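# Use the held tongs to bag the long loaf

## Task

Using the tongs that one gripper is already holding, and never touching the loaf with the grippers directly, get the long loaf inside the paper bag. At the end the bag must be upright with its mouth open, the tongs must not be touching the bag, and the jar must be upright on the tray. Do not release the loaf from much higher than the bag's own height above it, and do not drop the bag or set it down roughly.

## Robot and tools

Robot: two arms, left_arm and right_arm, each carrying a parallel two-finger gripper with a wrist camera. One gripper starts out already holding the tongs. Calibrated bases in the scene frame: left_arm at (-0.027, +0.271, +0.015) m, right_arm at (-0.046, -0.321, +0.024) m, both facing roughly +x.

Scene frame: the origin is at table-top height, midway between the arms. +x points out over the table, +z points up, and left_arm sits on the +y side. Image left and right do not match these arm names. A gripper's fingers point along its own +z axis and close along its own y axis. end_effector_position is the point between the finger pads, about 1 cm short of the fingertips.

The 16-number row: every arm command uses this layout, always for both arms. The first 8 numbers are for left_arm: x, y, z, qw, qx, qy, qz, opening. The last 8 are the same for right_arm. x, y, z give an absolute target for the pinch point in metres, and the quaternion gives an absolute orientation, w first, both in the scene frame. Opening runs from -1 (closed) to +1 (fully open, 0.094 m). It is an absolute setting, so a 0 means half open, not 'no change'. An arm that should stay still gets its last reported pose and its current opening repeated in every row. To keep an orientation steady, repeat the same quaternion rather than copying the slightly drifted reported one.

execute_actions(actions, cameras): actions is a list of actions. Each action is a list of up to 15 rows, one per 1/30 s step, and the last row is held to fill 15 steps (0.5 s). A target more than 0.6 m from the gripper's current position along any of its axes gets the action refused for both arms. An empty list just returns state and images. Each step, the controller clips the target to 100 mm and 20 degrees from the measured pose, so long moves need several actions. The 'Hand target' line shows where each arm was actually sent.

move(target, speed, blend, opening_speed, blocking, cameras): drives each gripper in a straight line to a target row (one 16-number row), or through a list of up to 15 rows that differ only in pose. speed is in m/s, 0.002 to 0.5, default 0.25, with rotation capped at twice that in rad/s. blend, in metres, rounds the corners at intermediate rows. opening_speed, 0.2 or more per second on the -1 to +1 scale, ramps the fingers gradually. Otherwise the fingers jump to the new opening at the start. blocking=false returns after about 0.5 s while the motion continues. While a move runs, call wait or stop before using execute_actions. The path ignores obstacles and the other arm. Faster moves lag, overshoot and hit harder, so go slowly near the bag, loaf, jar and tray. The 'move:' line reports the outcome. done means within 10 mm and 2 degrees. off_target, moving, held and fault are the other outcomes. limits=paced means a pose was clipped, and limits=held means a step was withheld. Neither done nor off_target tells you whether anything is in contact.

wait(seconds 0 to 10): lets time pass while each arm holds its last command. stop(): brakes a running move. zoom_image(camera, region [x0,y0,x1,y1], max 504x504 px): gives a closer look at a camera's latest image. Cameras are cam_head_left, cam_head_right, cam_high, cam_low, cam_left_wrist and cam_right_wrist, each 896x504. read_manual gives only licence texts. finished_scene(scene) takes the current scene's number. The first call only asks you to check, and a second call in a later reply actually ends the scene.

Readings: grip_measured is the measured finger opening on the command scale. Empty, it reads up to 1.6 mm wide. On a hard part under full squeeze it reads up to about 3 mm narrower than the part. Commanding just under the touch reading gives a light grip. About 0.11 below it gives full force, roughly 50 to 62 N per pad. To release, command well above grip_measured. grip_effort_nm is the gripper motor's effort (negative means closing). It is offset and unreliable as a contact force. Joint torques include gravity and friction. Joints 1 to 3 wrap sign past ±28 N m. A resting error of about 1 cm in free air is normal. A 'pose unreachable' line means the clearance check blocked that arm. It does not guard gripper-against-gripper contact.

Cautions: keep a firm hold on the tongs throughout. Pinch the loaf with the tongs, lift it, and lower it into the bag until it is near the bottom before letting go. Never push, knock over or crush the bag, and keep tongs and grippers off its rim. Keep clear of the jar and tray. Nothing may end up off the table. Avoid arm-to-arm collisions and hard presses. Avoid long stretched-out holds or straining toward unreachable poses, because motors heat up. A MOTOR HOT line appears at 75 °C, and at 90 °C the arm folds away and stays idle. Loose objects may occasionally be nudged by outside disturbances, so recheck positions in the camera images before finishing.

Each tool is called by a JSON object that holds its "method" and its "body", one argument or row to a line.

## Session

{"method": "execute_actions", "body": {
  "actions": []
}}

Scene clock: 0.00 s.
left_arm: end_effector_position=(+0.3197, +0.4492, +0.2195) grip_measured=-0.283 grip_effort_nm=n/a end_effector_quat_wxyz=(+0.310, -0.091, +0.946, +0.028) | right_arm: end_effector_position=(+0.3350, -0.3027, +0.4308) grip_measured=+1.000 grip_effort_nm=n/a end_effector_quat_wxyz=(+0.707, -0.016, +0.707, +0.016)
Joint positions: left_arm=[0.561 1.492 1.352 -0.833 0.227 0.313 0.034] | right_arm=[0 1.047 1.047 0 0 0 0.094]
Joint velocities: left_arm=[-0.012 -0.002 -0.007 -0.022 0.022 0.007 0.001] | right_arm=[0.012 -0.002 -0.007 -0.022 0.022 -0.022 0]
Joint torques (N m): no reading
Heat: left arm: 37 °C; right arm: 39 °C.
Hand target: left_arm +0.3199, +0.4484, +0.2233; +0.314, -0.090, +0.945, +0.028 | right_arm +0.3331, -0.3028, +0.4324; +0.707, -0.016, +0.707, +0.016
Tool commands: left_gripper/opening=-0.286542 right_gripper/opening=+1.0

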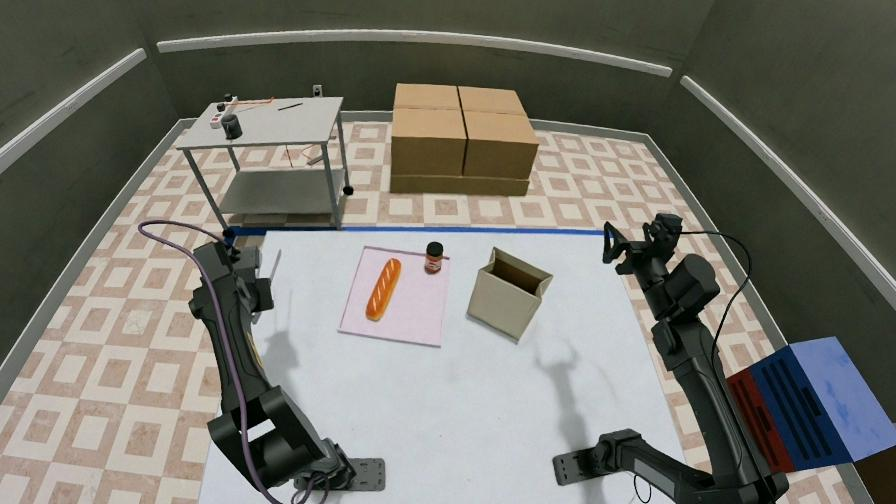

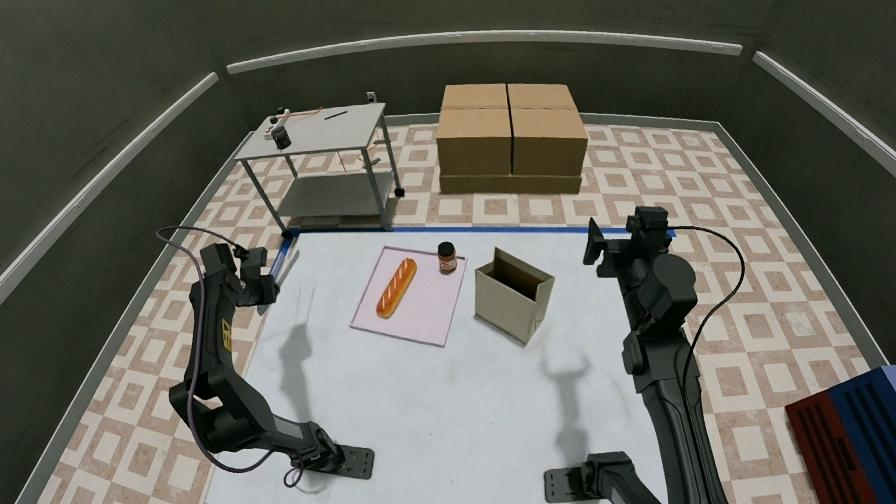

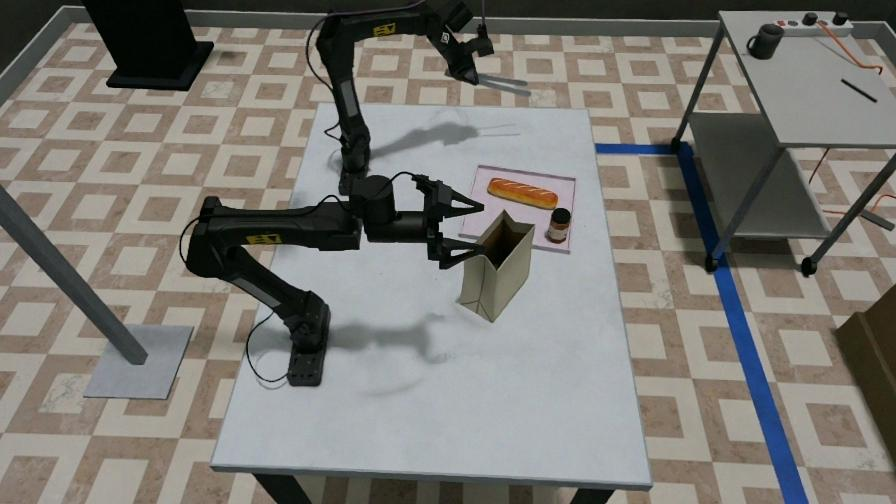

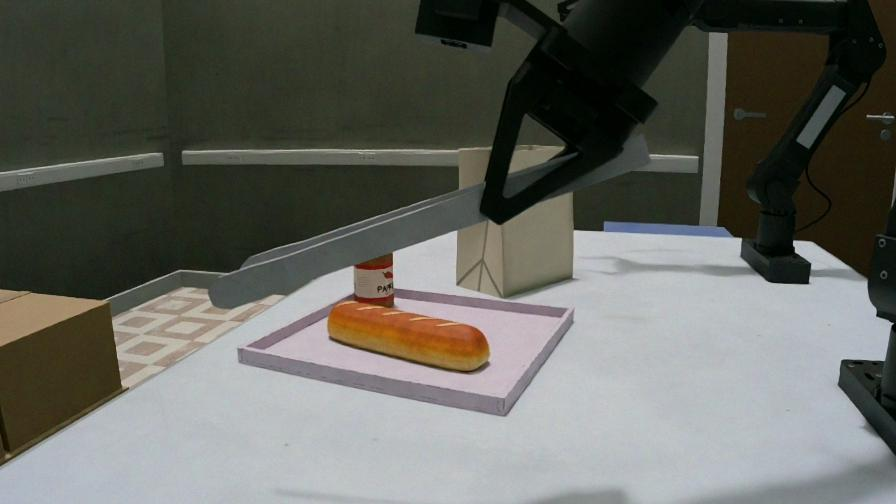

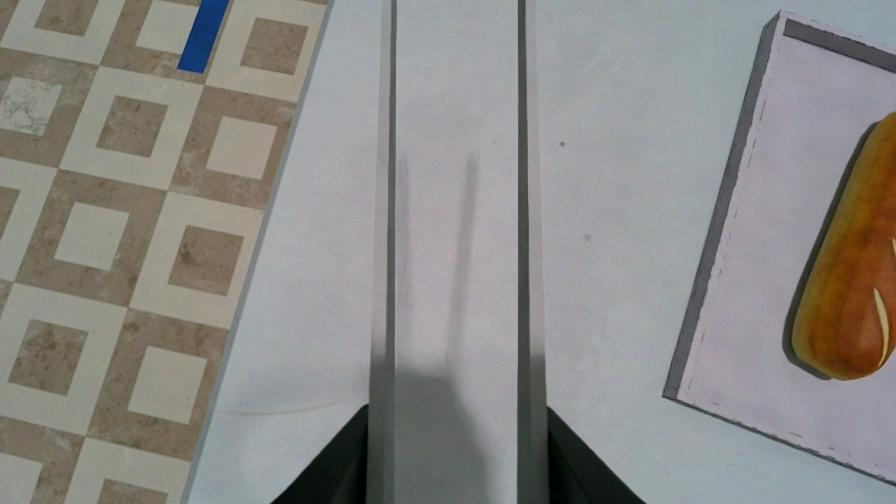

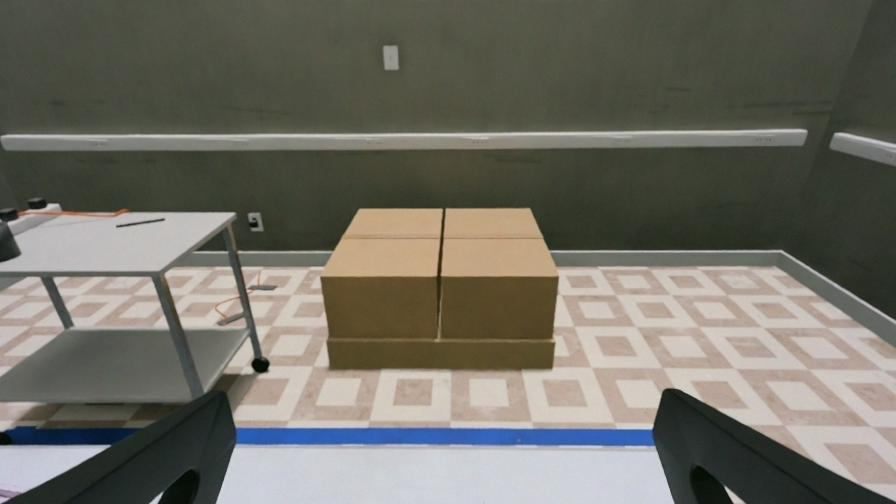

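{"method": "zoom_image", "body": {
  "camera": "cam_low",
  "region": [200, 100, 700, 420]
}}

{"method": "zoom_image", "body": {
  "camera": "cam_head_right",
  "region": [160, 220, 580, 460]
}}

{"method": "zoom_image", "body": {
  "camera": "cam_high",
  "region": [380, 0, 620, 340]
}}

{"method": "zoom_image", "body": {
  "camera": "cam_left_wrist",
  "region": [250, 0, 754, 504]
}}

{"method": "zoom_image", "body": {
  "camera": "cam_head_left",
  "region": [180, 210, 600, 450]
}}

Scaled by 1.008.

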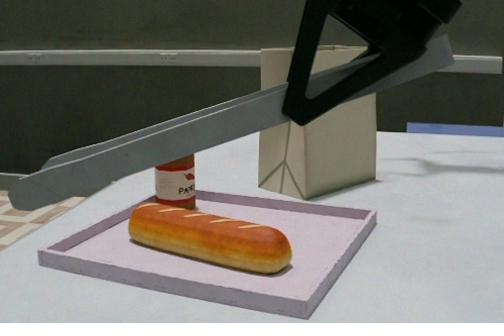

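Scaled by 1.200.

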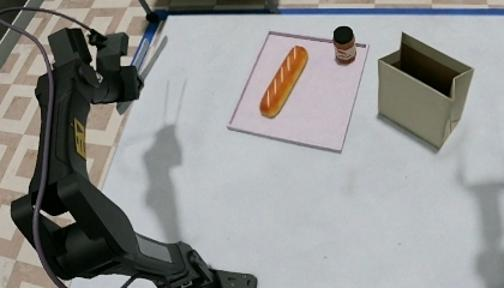

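Scaled by 1.482.

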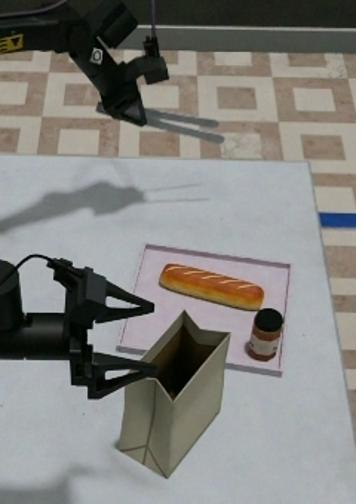

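Scaled by 1.000.

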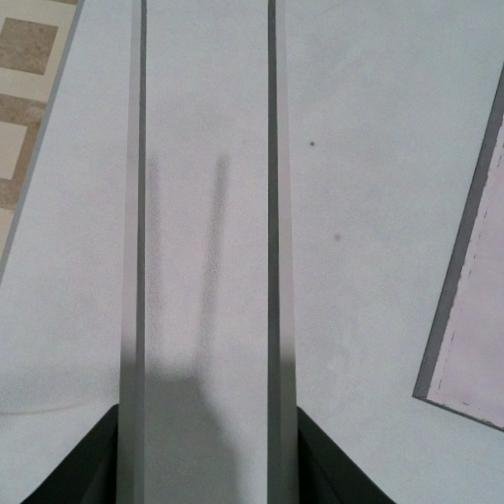

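Scaled by 1.200.

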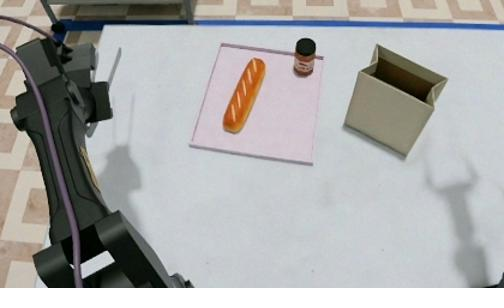

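{"method": "zoom_image", "body": {
  "camera": "cam_high",
  "region": [430, 190, 560, 340]
}}

{"method": "zoom_image", "body": {
  "camera": "cam_head_right",
  "region": [440, 220, 580, 360]
}}

{"method": "zoom_image", "body": {
  "camera": "cam_head_left",
  "region": [430, 220, 570, 360]
}}

{"method": "zoom_image", "body": {
  "camera": "cam_low",
  "region": [420, 120, 620, 320]
}}

Scaled by 3.360.

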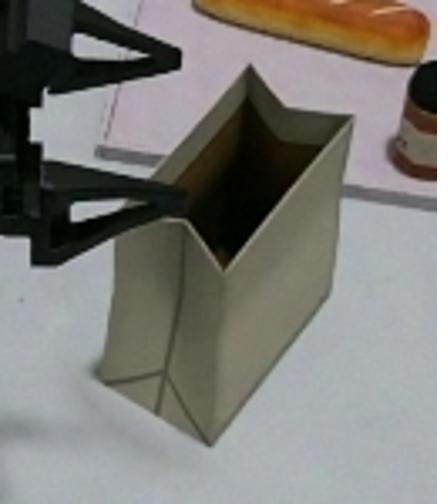

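Scaled by 3.600.

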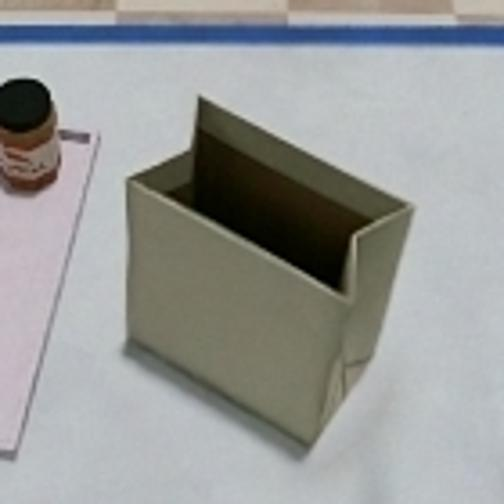

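Scaled by 3.600.

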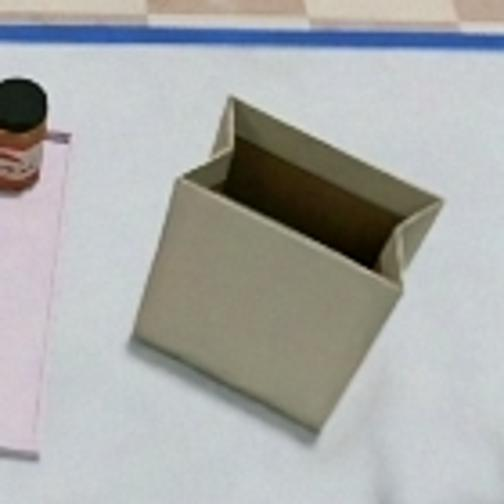

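Scaled by 2.520.

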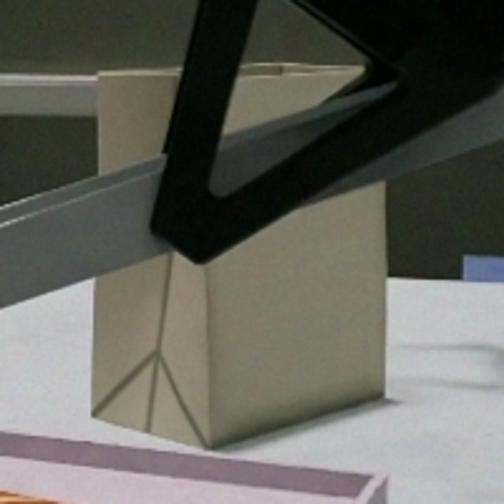

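{"method": "zoom_image", "body": {
  "camera": "cam_head_left",
  "region": [320, 220, 460, 360]
}}

{"method": "zoom_image", "body": {
  "camera": "cam_head_right",
  "region": [340, 220, 480, 360]
}}

{"method": "zoom_image", "body": {
  "camera": "cam_high",
  "region": [440, 50, 600, 260]
}}

{"method": "zoom_image", "body": {
  "camera": "cam_low",
  "region": [200, 220, 600, 420]
}}

Scaled by 3.600.

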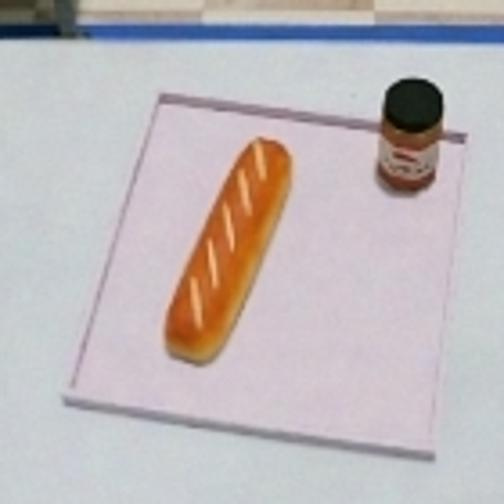

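Scaled by 3.600.

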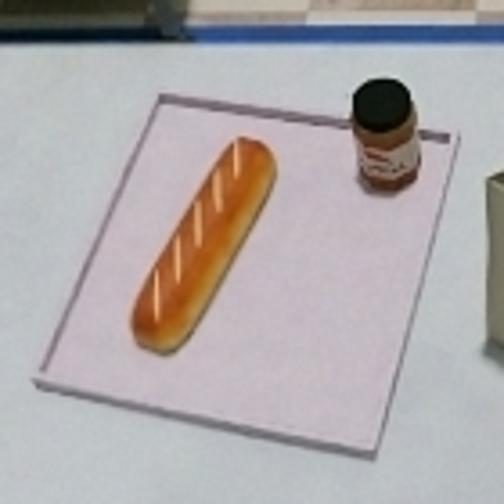

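Scaled by 2.400.

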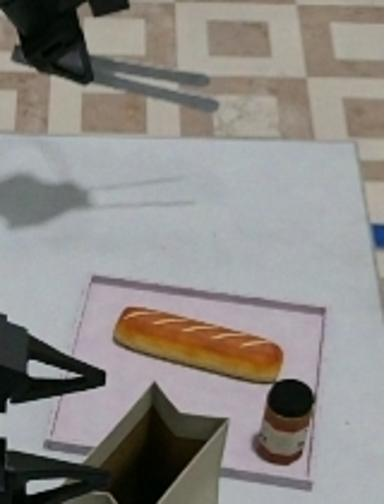

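Scaled by 1.260.

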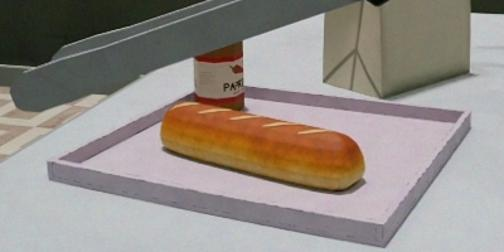

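{"method": "zoom_image", "body": {
  "camera": "cam_head_right",
  "region": [560, 190, 700, 330]
}}

{"method": "zoom_image", "body": {
  "camera": "cam_head_left",
  "region": [580, 190, 720, 330]
}}

{"method": "zoom_image", "body": {
  "camera": "cam_head_left",
  "region": [180, 220, 320, 360]
}}

{"method": "zoom_image", "body": {
  "camera": "cam_head_right",
  "region": [180, 220, 320, 360]
}}

{"method": "zoom_image", "body": {
  "camera": "cam_high",
  "region": [420, 0, 560, 140]
}}

{"method": "zoom_image", "body": {
  "camera": "cam_low",
  "region": [400, 0, 700, 320]
}}

Scaled by 3.600.

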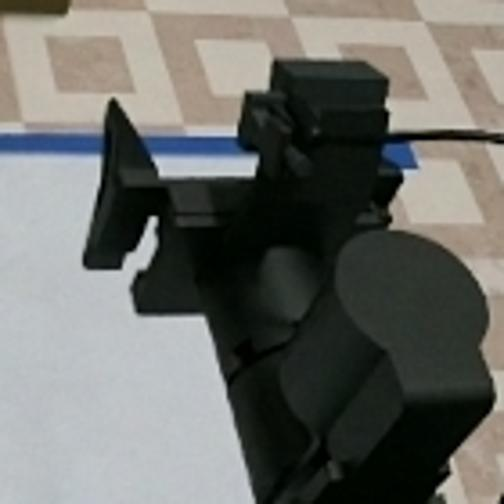

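Scaled by 3.600.

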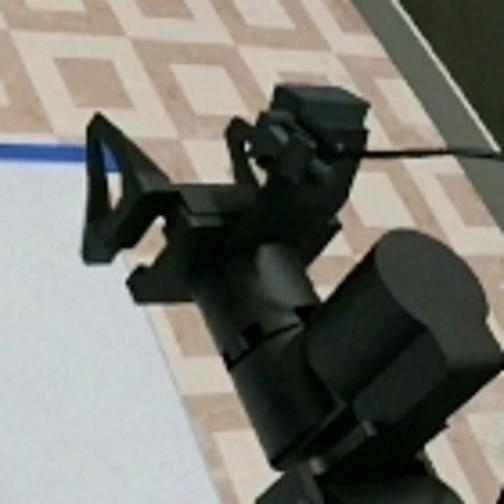

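Scaled by 3.600.

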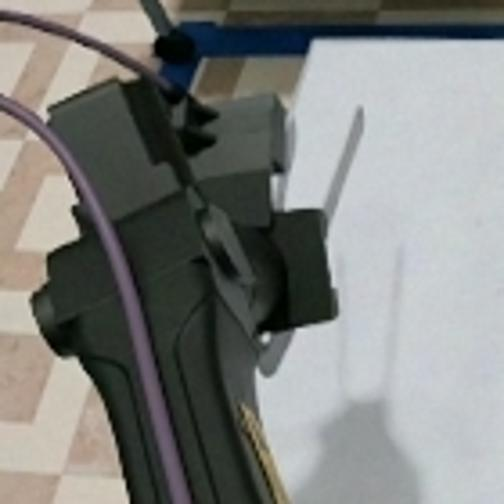

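Scaled by 3.600.

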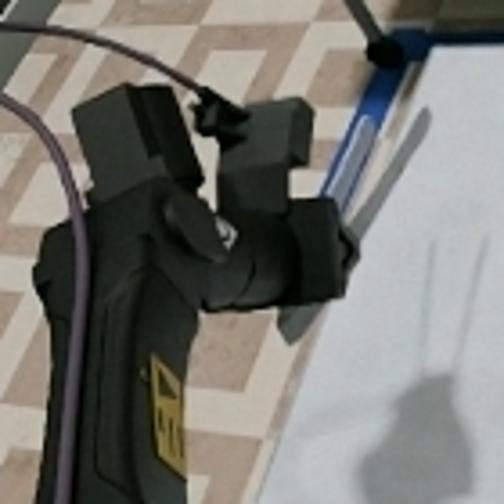

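Scaled by 3.600.

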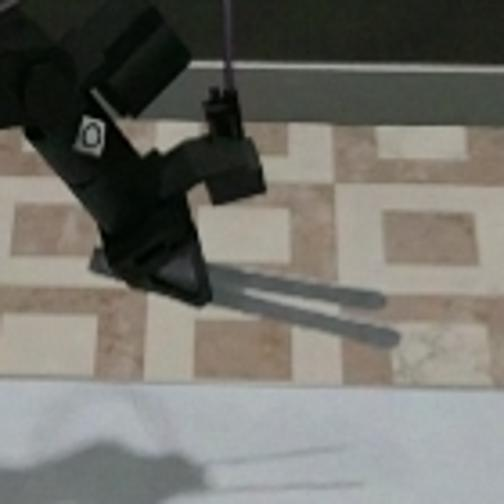

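Scaled by 1.575.

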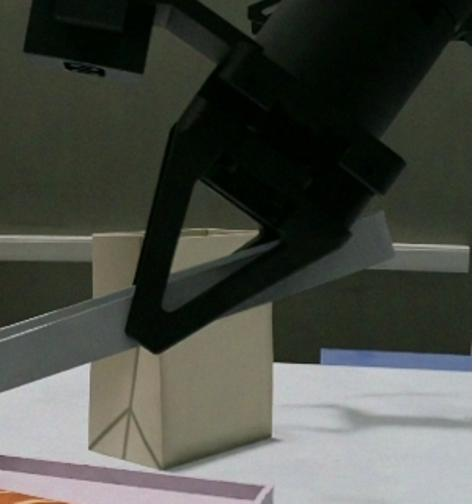

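{"method": "move", "body": {
  "target": [0.4055, 0.2142, 0.2227, 0.1035, 0.1350, 0.9853, -0.0142, -0.2865, 0.20, -0.36, 0.44, 0.5299, -0.3135, 0.7568, 0.2195, 1.0],
  "speed": 0.2
}}

Scene clock: 386.63 s.
left_arm: end_effector_position=(+0.4007, +0.2155, +0.2284) grip_measured=-0.283 grip_effort_nm=-0.212 end_effector_quat_wxyz=(+0.107, +0.138, +0.985, -0.017) | right_arm: end_effector_position=(+0.2007, -0.3665, +0.4404) grip_measured=+1.000 grip_effort_nm=0.027 end_effector_quat_wxyz=(+0.607, -0.229, +0.749, +0.135)
Joint positions: left_arm=[-0.13 2.09 2.295 -1.563 0.038 0.158 0.034] | right_arm=[-0.991 1.229 1.642 -1.539 -1.316 -1.192 0.094]
Joint velocities: left_arm=[0.002 0.002 -0.037 -0.022 -0.007 -0.066 0] | right_arm=[-0.012 0.007 0.007 -0.022 -0.022 -0.095 0]
Joint torques (N m): left_arm=[0.27 -9.7 7.65 0.67 0.05 -0.08] | right_arm=[-0.16 -1.5 8.14 0.69 -0.64 -0.11]
Heat: left arm: 41 °C; right arm: 48 °C.
Hand target: left_arm +0.4057, +0.2162, +0.2227; +0.101, +0.132, +0.986, -0.017 | right_arm +0.2000, -0.3656, +0.4436; +0.607, -0.228, +0.749, +0.137
Off the commanded pose: left_arm 0.008 m, 1 deg | right_arm 0.007 m, 16 deg.
joint sent to its limit (right arm) — joint 4 (wrist pitch), lower limit. The joint targets are off in position and orientation.
move: off_target (right_arm)
camera_calibration:
cam_left_wrist: T_world_to_cam=[[-0.275947, -0.960681, -0.0307574, 0.330455], [-0.93744, 0.261928, 0.229346, 0.305369], [-0.212272, 0.0921205, -0.972859, 0.377307], [0, 0, 0, 1]] pos_world=[0.457545, 0.202719, 0.307195]
cam_right_wrist: T_world_to_cam=[[0.505148, -0.857953, 0.0935017, -0.455587], [-0.497726, -0.378121, -0.780572, 0.34487], [0.705049, 0.347766, -0.618033, 0.346075], [0, 0, 0, 1]] pos_world=[0.15779, -0.380823, 0.52568]

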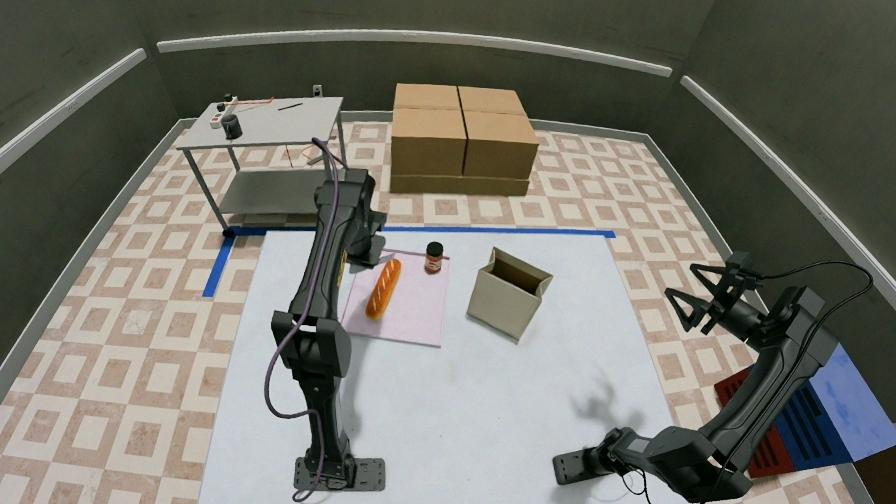

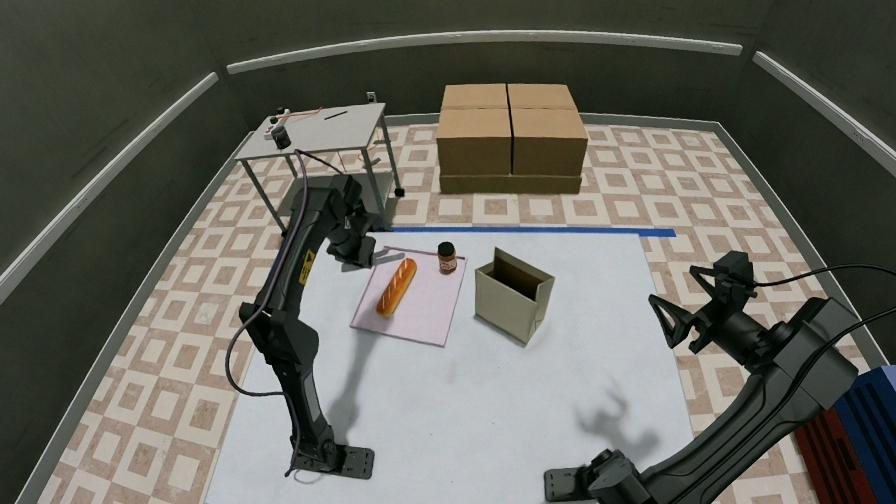

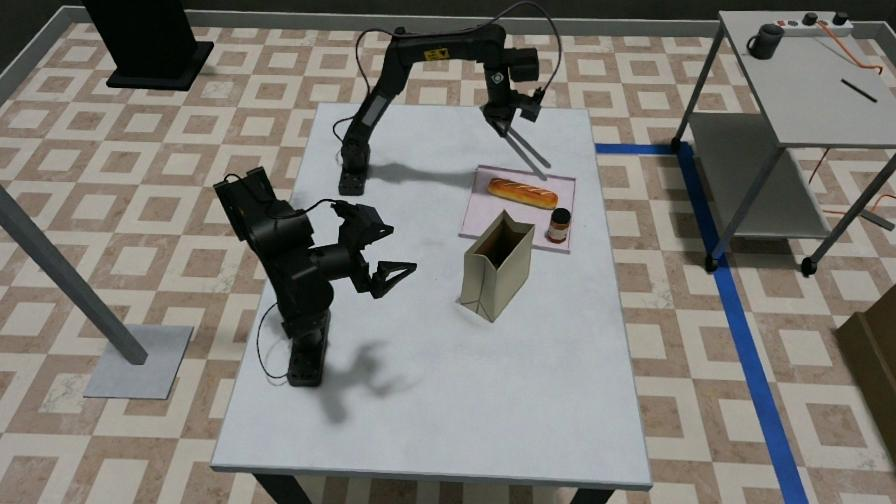

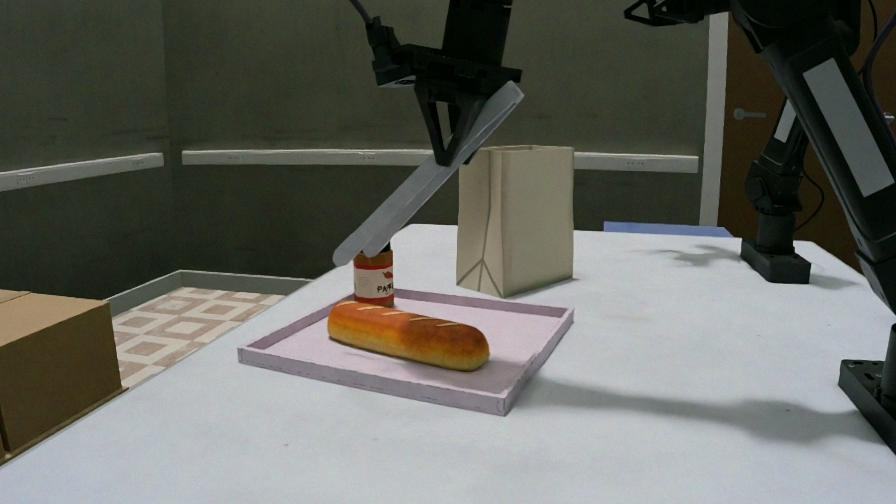

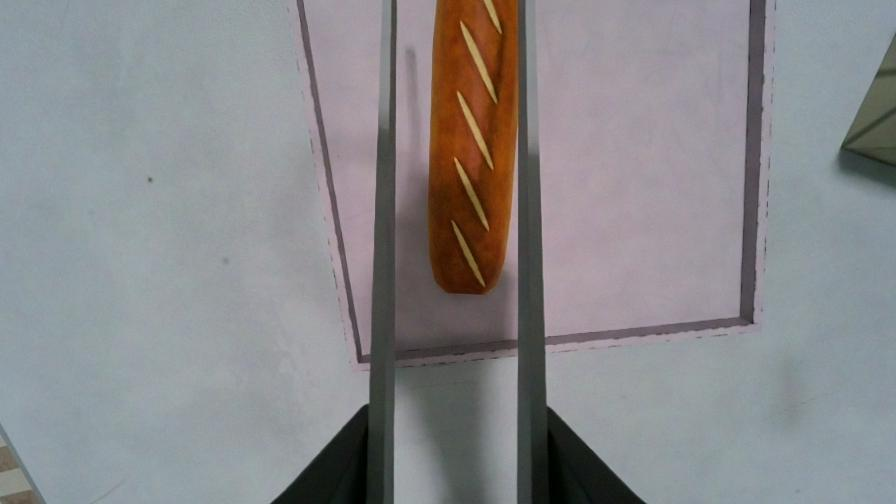

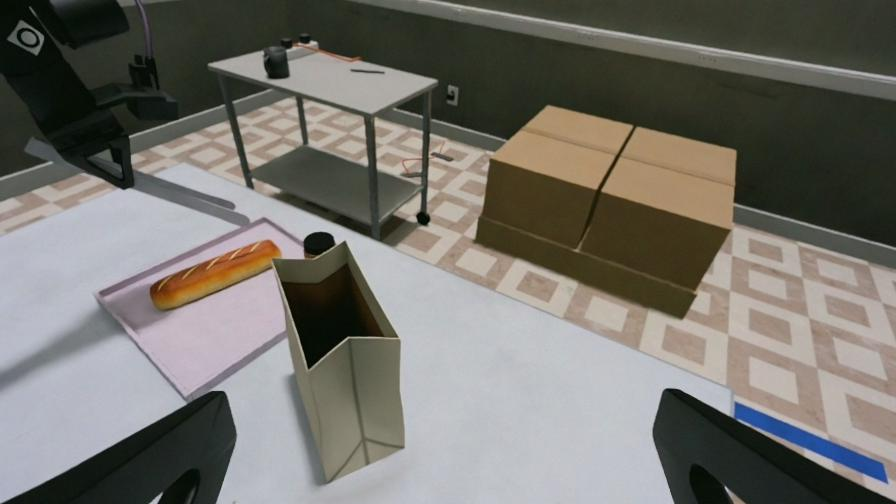

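{"method": "zoom_image", "body": {
  "camera": "cam_right_wrist",
  "region": [80, 120, 380, 380]
}}

{"method": "zoom_image", "body": {
  "camera": "cam_high",
  "region": [440, 70, 600, 270]
}}

{"method": "zoom_image", "body": {
  "camera": "cam_low",
  "region": [220, 60, 580, 430]
}}

{"method": "zoom_image", "body": {
  "camera": "cam_head_right",
  "region": [320, 200, 500, 360]
}}

{"method": "zoom_image", "body": {
  "camera": "cam_head_left",
  "region": [300, 200, 480, 360]
}}

Scaled by 1.680.

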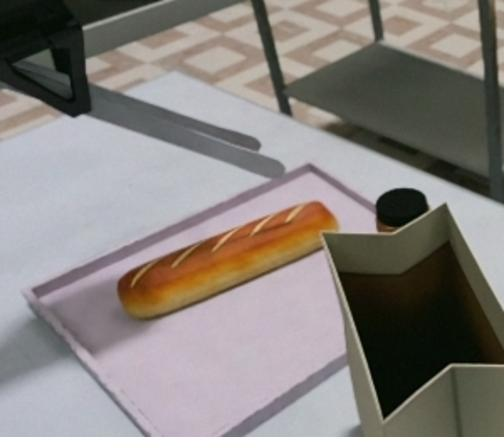

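Scaled by 2.520.

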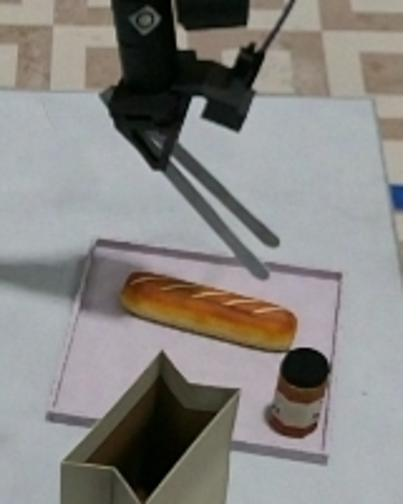

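Scaled by 1.362.

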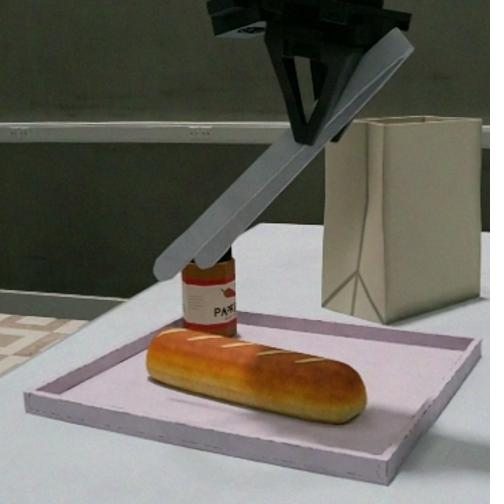

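Scaled by 2.800.

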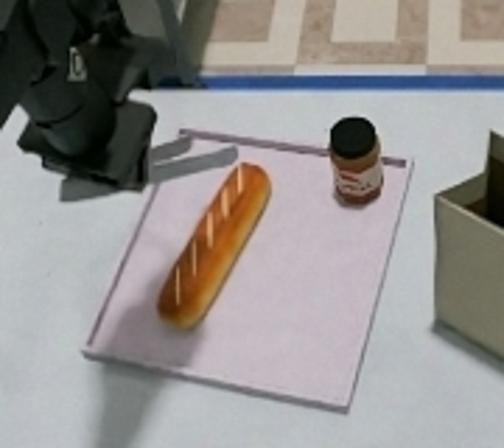

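Scaled by 2.800.

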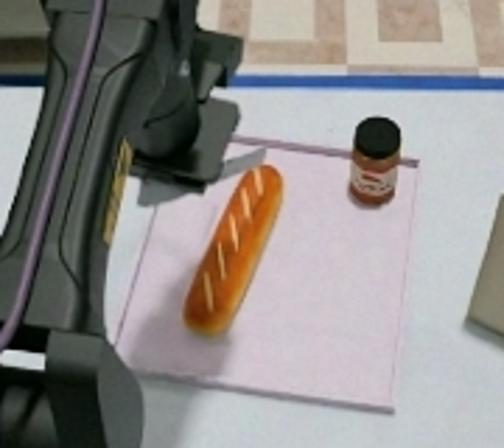

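{"method": "move", "body": {
  "target": [0.4055, 0.2142, 0.2227, 0.1035, 0.1350, 0.9853, -0.0142, -0.25, 0.20, -0.3656, 0.4436, 0.607, -0.228, 0.749, 0.137, 1.0],
  "opening_speed": 0.2,
  "cameras": ["cam_left_wrist"]
}}

{"method": "zoom_image", "body": {
  "camera": "cam_left_wrist",
  "region": [300, 0, 600, 300]
}}

Scene clock: 512.27 s.
left_arm: end_effector_position=(+0.4005, +0.2161, +0.2283) grip_measured=-0.252 grip_effort_nm=0.042 end_effector_quat_wxyz=(+0.106, +0.138, +0.985, -0.015) | right_arm: end_effector_position=(+0.2006, -0.3665, +0.4400) grip_measured=+1.000 grip_effort_nm=-0.002 end_effector_quat_wxyz=(+0.606, -0.228, +0.750, +0.135)
Joint positions: left_arm=[-0.13 2.09 2.295 -1.564 0.035 0.157 0.035] | right_arm=[-0.991 1.229 1.642 -1.541 -1.314 -1.192 0.094]
Joint velocities: left_arm=[-0.007 -0.007 -0.022 -0.066 0.037 -0.007 0] | right_arm=[0.012 -0.012 -0.002 -0.007 -0.007 0.037 0]
Joint torques (N m): left_arm=[-0.39 -10.76 6.11 0.78 0.01 -0.08] | right_arm=[-0.13 -1.68 7.98 0.72 -0.65 -0.02]
Heat: left arm: 42 °C; right arm: 47 °C.
Hand target: left_arm +0.4054, +0.2143, +0.2227; +0.104, +0.135, +0.985, -0.014 | right_arm +0.2000, -0.3656, +0.4435; +0.607, -0.228, +0.749, +0.137
Off the commanded pose: left_arm 0.008 m, 0 deg | right_arm 0.004 m, 0 deg.
move: done
camera_calibration:
cam_left_wrist: T_world_to_cam=[[-0.27456, -0.960979, -0.033719, 0.331196], [-0.937641, 0.259788, 0.230953, 0.305209], [-0.213181, 0.0950268, -0.97238, 0.376753], [0, 0, 0, 1]] pos_world=[0.457426, 0.203181, 0.307026]
Images, in order (width x height): cam_left_wrist 896x504.

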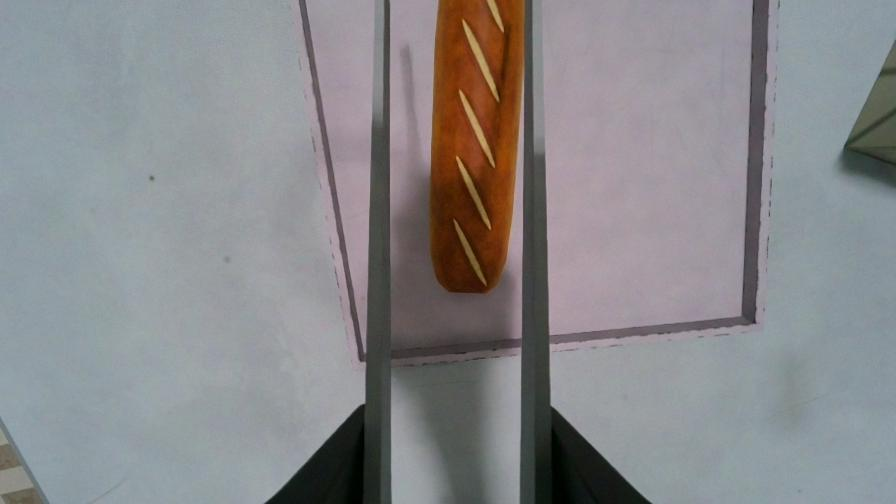

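Scaled by 1.680.

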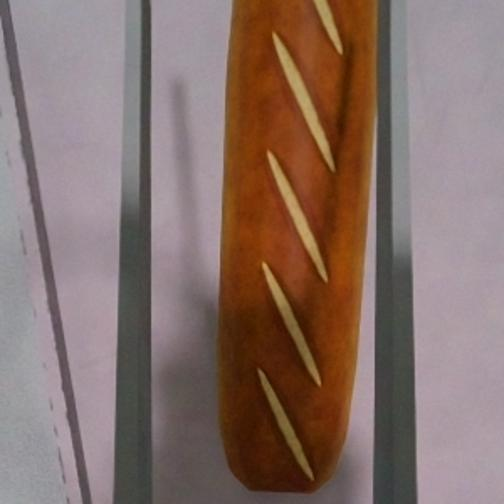

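{"method": "move", "body": {
  "target": [0.4055, 0.2142, 0.2227, 0.1035, 0.1350, 0.9853, -0.0142, -0.19, 0.20, -0.3656, 0.4436, 0.607, -0.228, 0.749, 0.137, 1.0],
  "opening_speed": 0.2
}}

{"method": "zoom_image", "body": {
  "camera": "cam_left_wrist",
  "region": [300, 0, 600, 300]
}}

{"method": "zoom_image", "body": {
  "camera": "cam_high",
  "region": [440, 70, 600, 270]
}}

{"method": "zoom_image", "body": {
  "camera": "cam_head_right",
  "region": [320, 200, 500, 360]
}}

{"method": "zoom_image", "body": {
  "camera": "cam_low",
  "region": [220, 60, 580, 430]
}}

Scene clock: 528.20 s.
left_arm: end_effector_position=(+0.4005, +0.2162, +0.2283) grip_measured=-0.192 grip_effort_nm=0.051 end_effector_quat_wxyz=(+0.106, +0.137, +0.985, -0.015) | right_arm: end_effector_position=(+0.2006, -0.3665, +0.4399) grip_measured=+1.000 grip_effort_nm=0.002 end_effector_quat_wxyz=(+0.606, -0.228, +0.750, +0.135)
Joint positions: left_arm=[-0.13 2.09 2.295 -1.564 0.035 0.157 0.038] | right_arm=[-0.991 1.229 1.642 -1.541 -1.314 -1.192 0.094]
Joint velocities: left_arm=[0.002 0.002 0.017 -0.081 -0.022 0.037 -0.001] | right_arm=[-0.027 -0.002 0.012 -0.022 0.037 0.051 0]
Joint torques (N m): left_arm=[-0.36 -10.81 6.13 0.78 -0.01 -0.06] | right_arm=[-0.13 -1.68 7.98 0.72 -0.65 -0.01]
Heat: left arm: 43 °C; right arm: 47 °C.
Hand target: left_arm +0.4054, +0.2142, +0.2227; +0.104, +0.135, +0.985, -0.014 | right_arm +0.2000, -0.3656, +0.4436; +0.607, -0.228, +0.749, +0.137
Off the commanded pose: left_arm 0.008 m, 0 deg | right_arm 0.004 m, 0 deg.
move: done
camera_calibration:
cam_left_wrist: T_world_to_cam=[[-0.274124, -0.961093, -0.0340056, 0.331179], [-0.937763, 0.259296, 0.231009, 0.305342], [-0.213204, 0.0952144, -0.972357, 0.376709], [0, 0, 0, 1]] pos_world=[0.457439, 0.203251, 0.307021]
cam_right_wrist: T_world_to_cam=[[0.504681, -0.858332, 0.0925443, -0.455149], [-0.499925, -0.377962, -0.779243, 0.344369], [0.703827, 0.347004, -0.619852, 0.346646], [0, 0, 0, 1]] pos_world=[0.157885, -0.380798, 0.525338]

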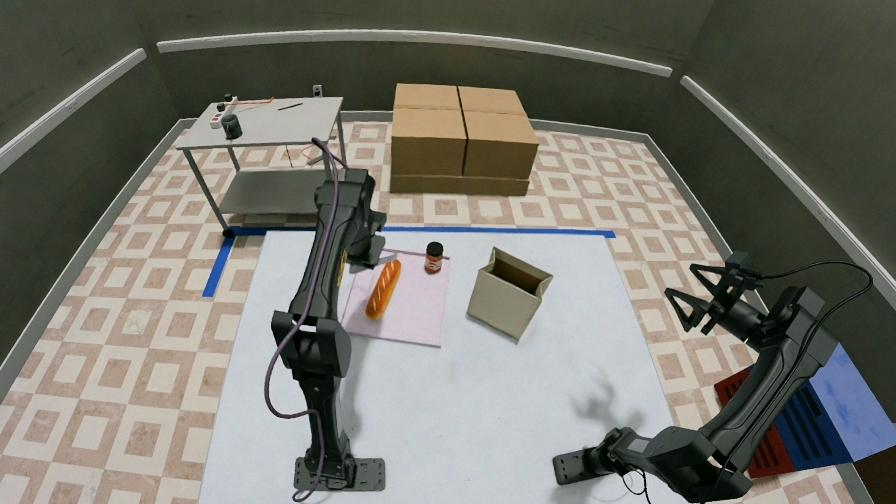

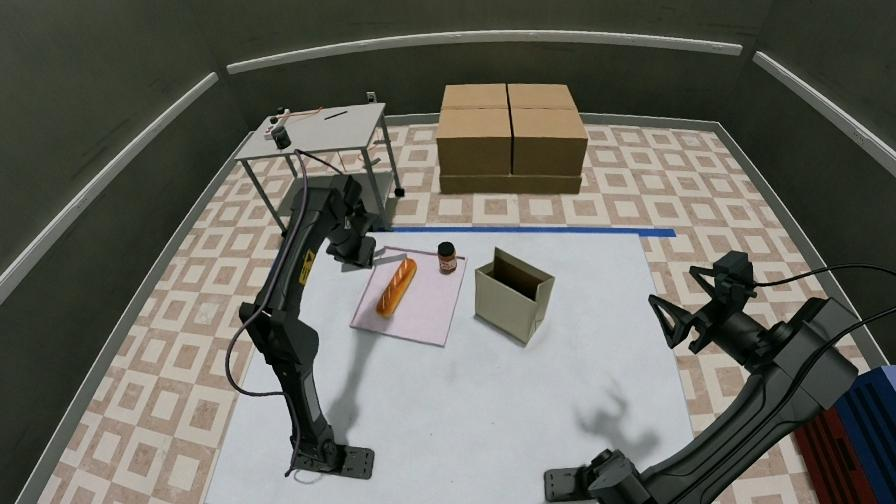

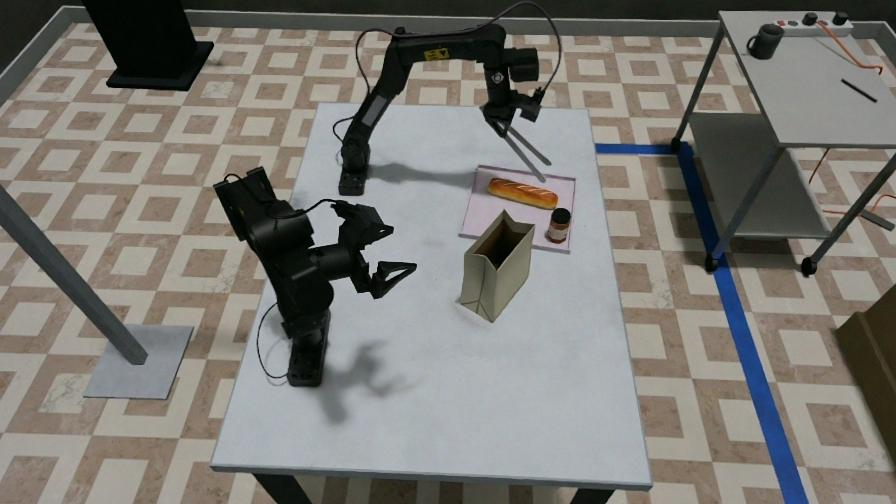

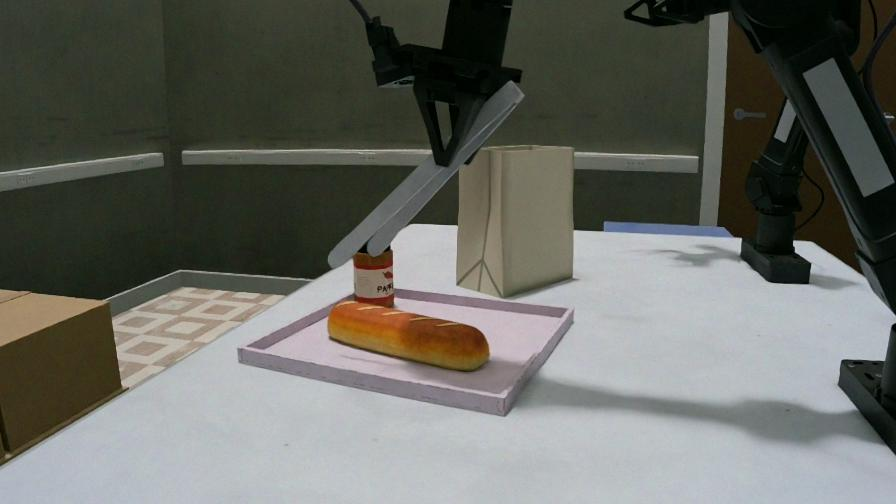

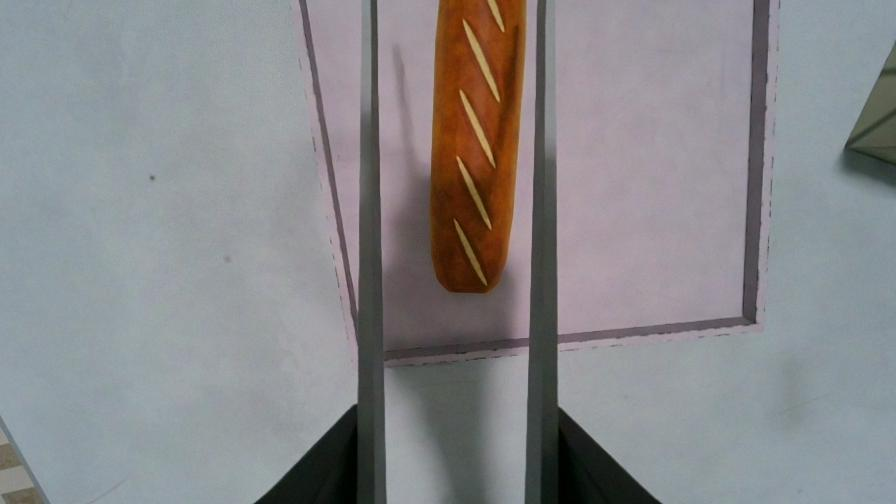

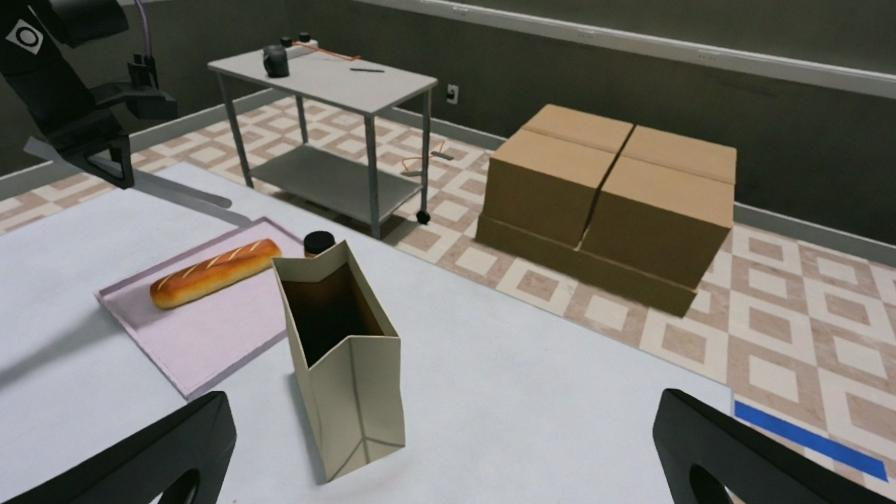

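Scaled by 1.680.

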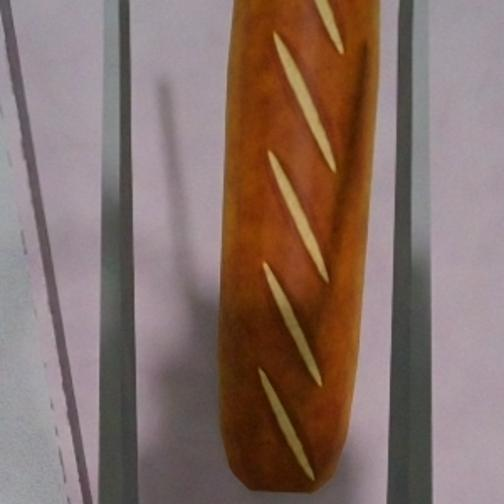

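Scaled by 2.520.

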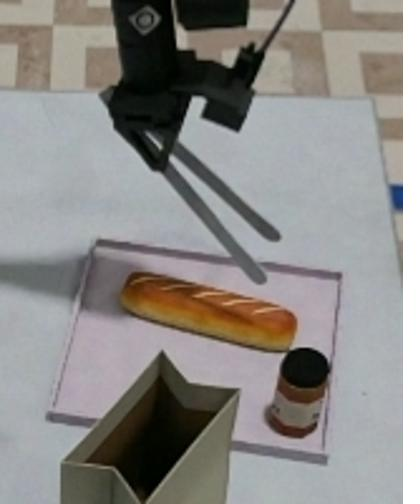

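Scaled by 2.800.

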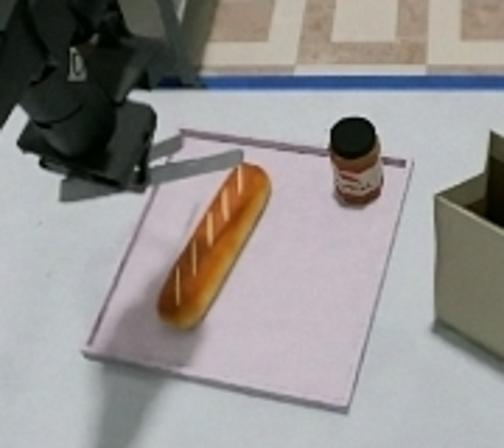

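Scaled by 1.362.

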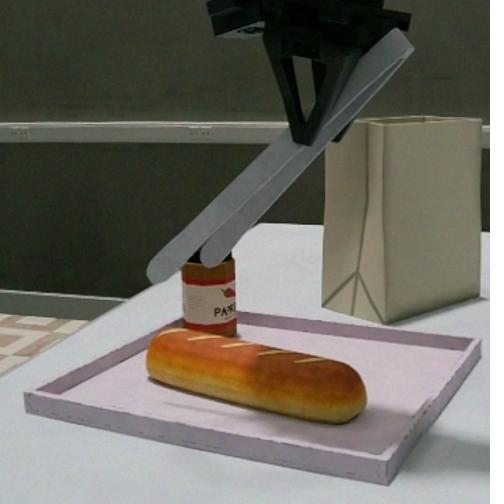

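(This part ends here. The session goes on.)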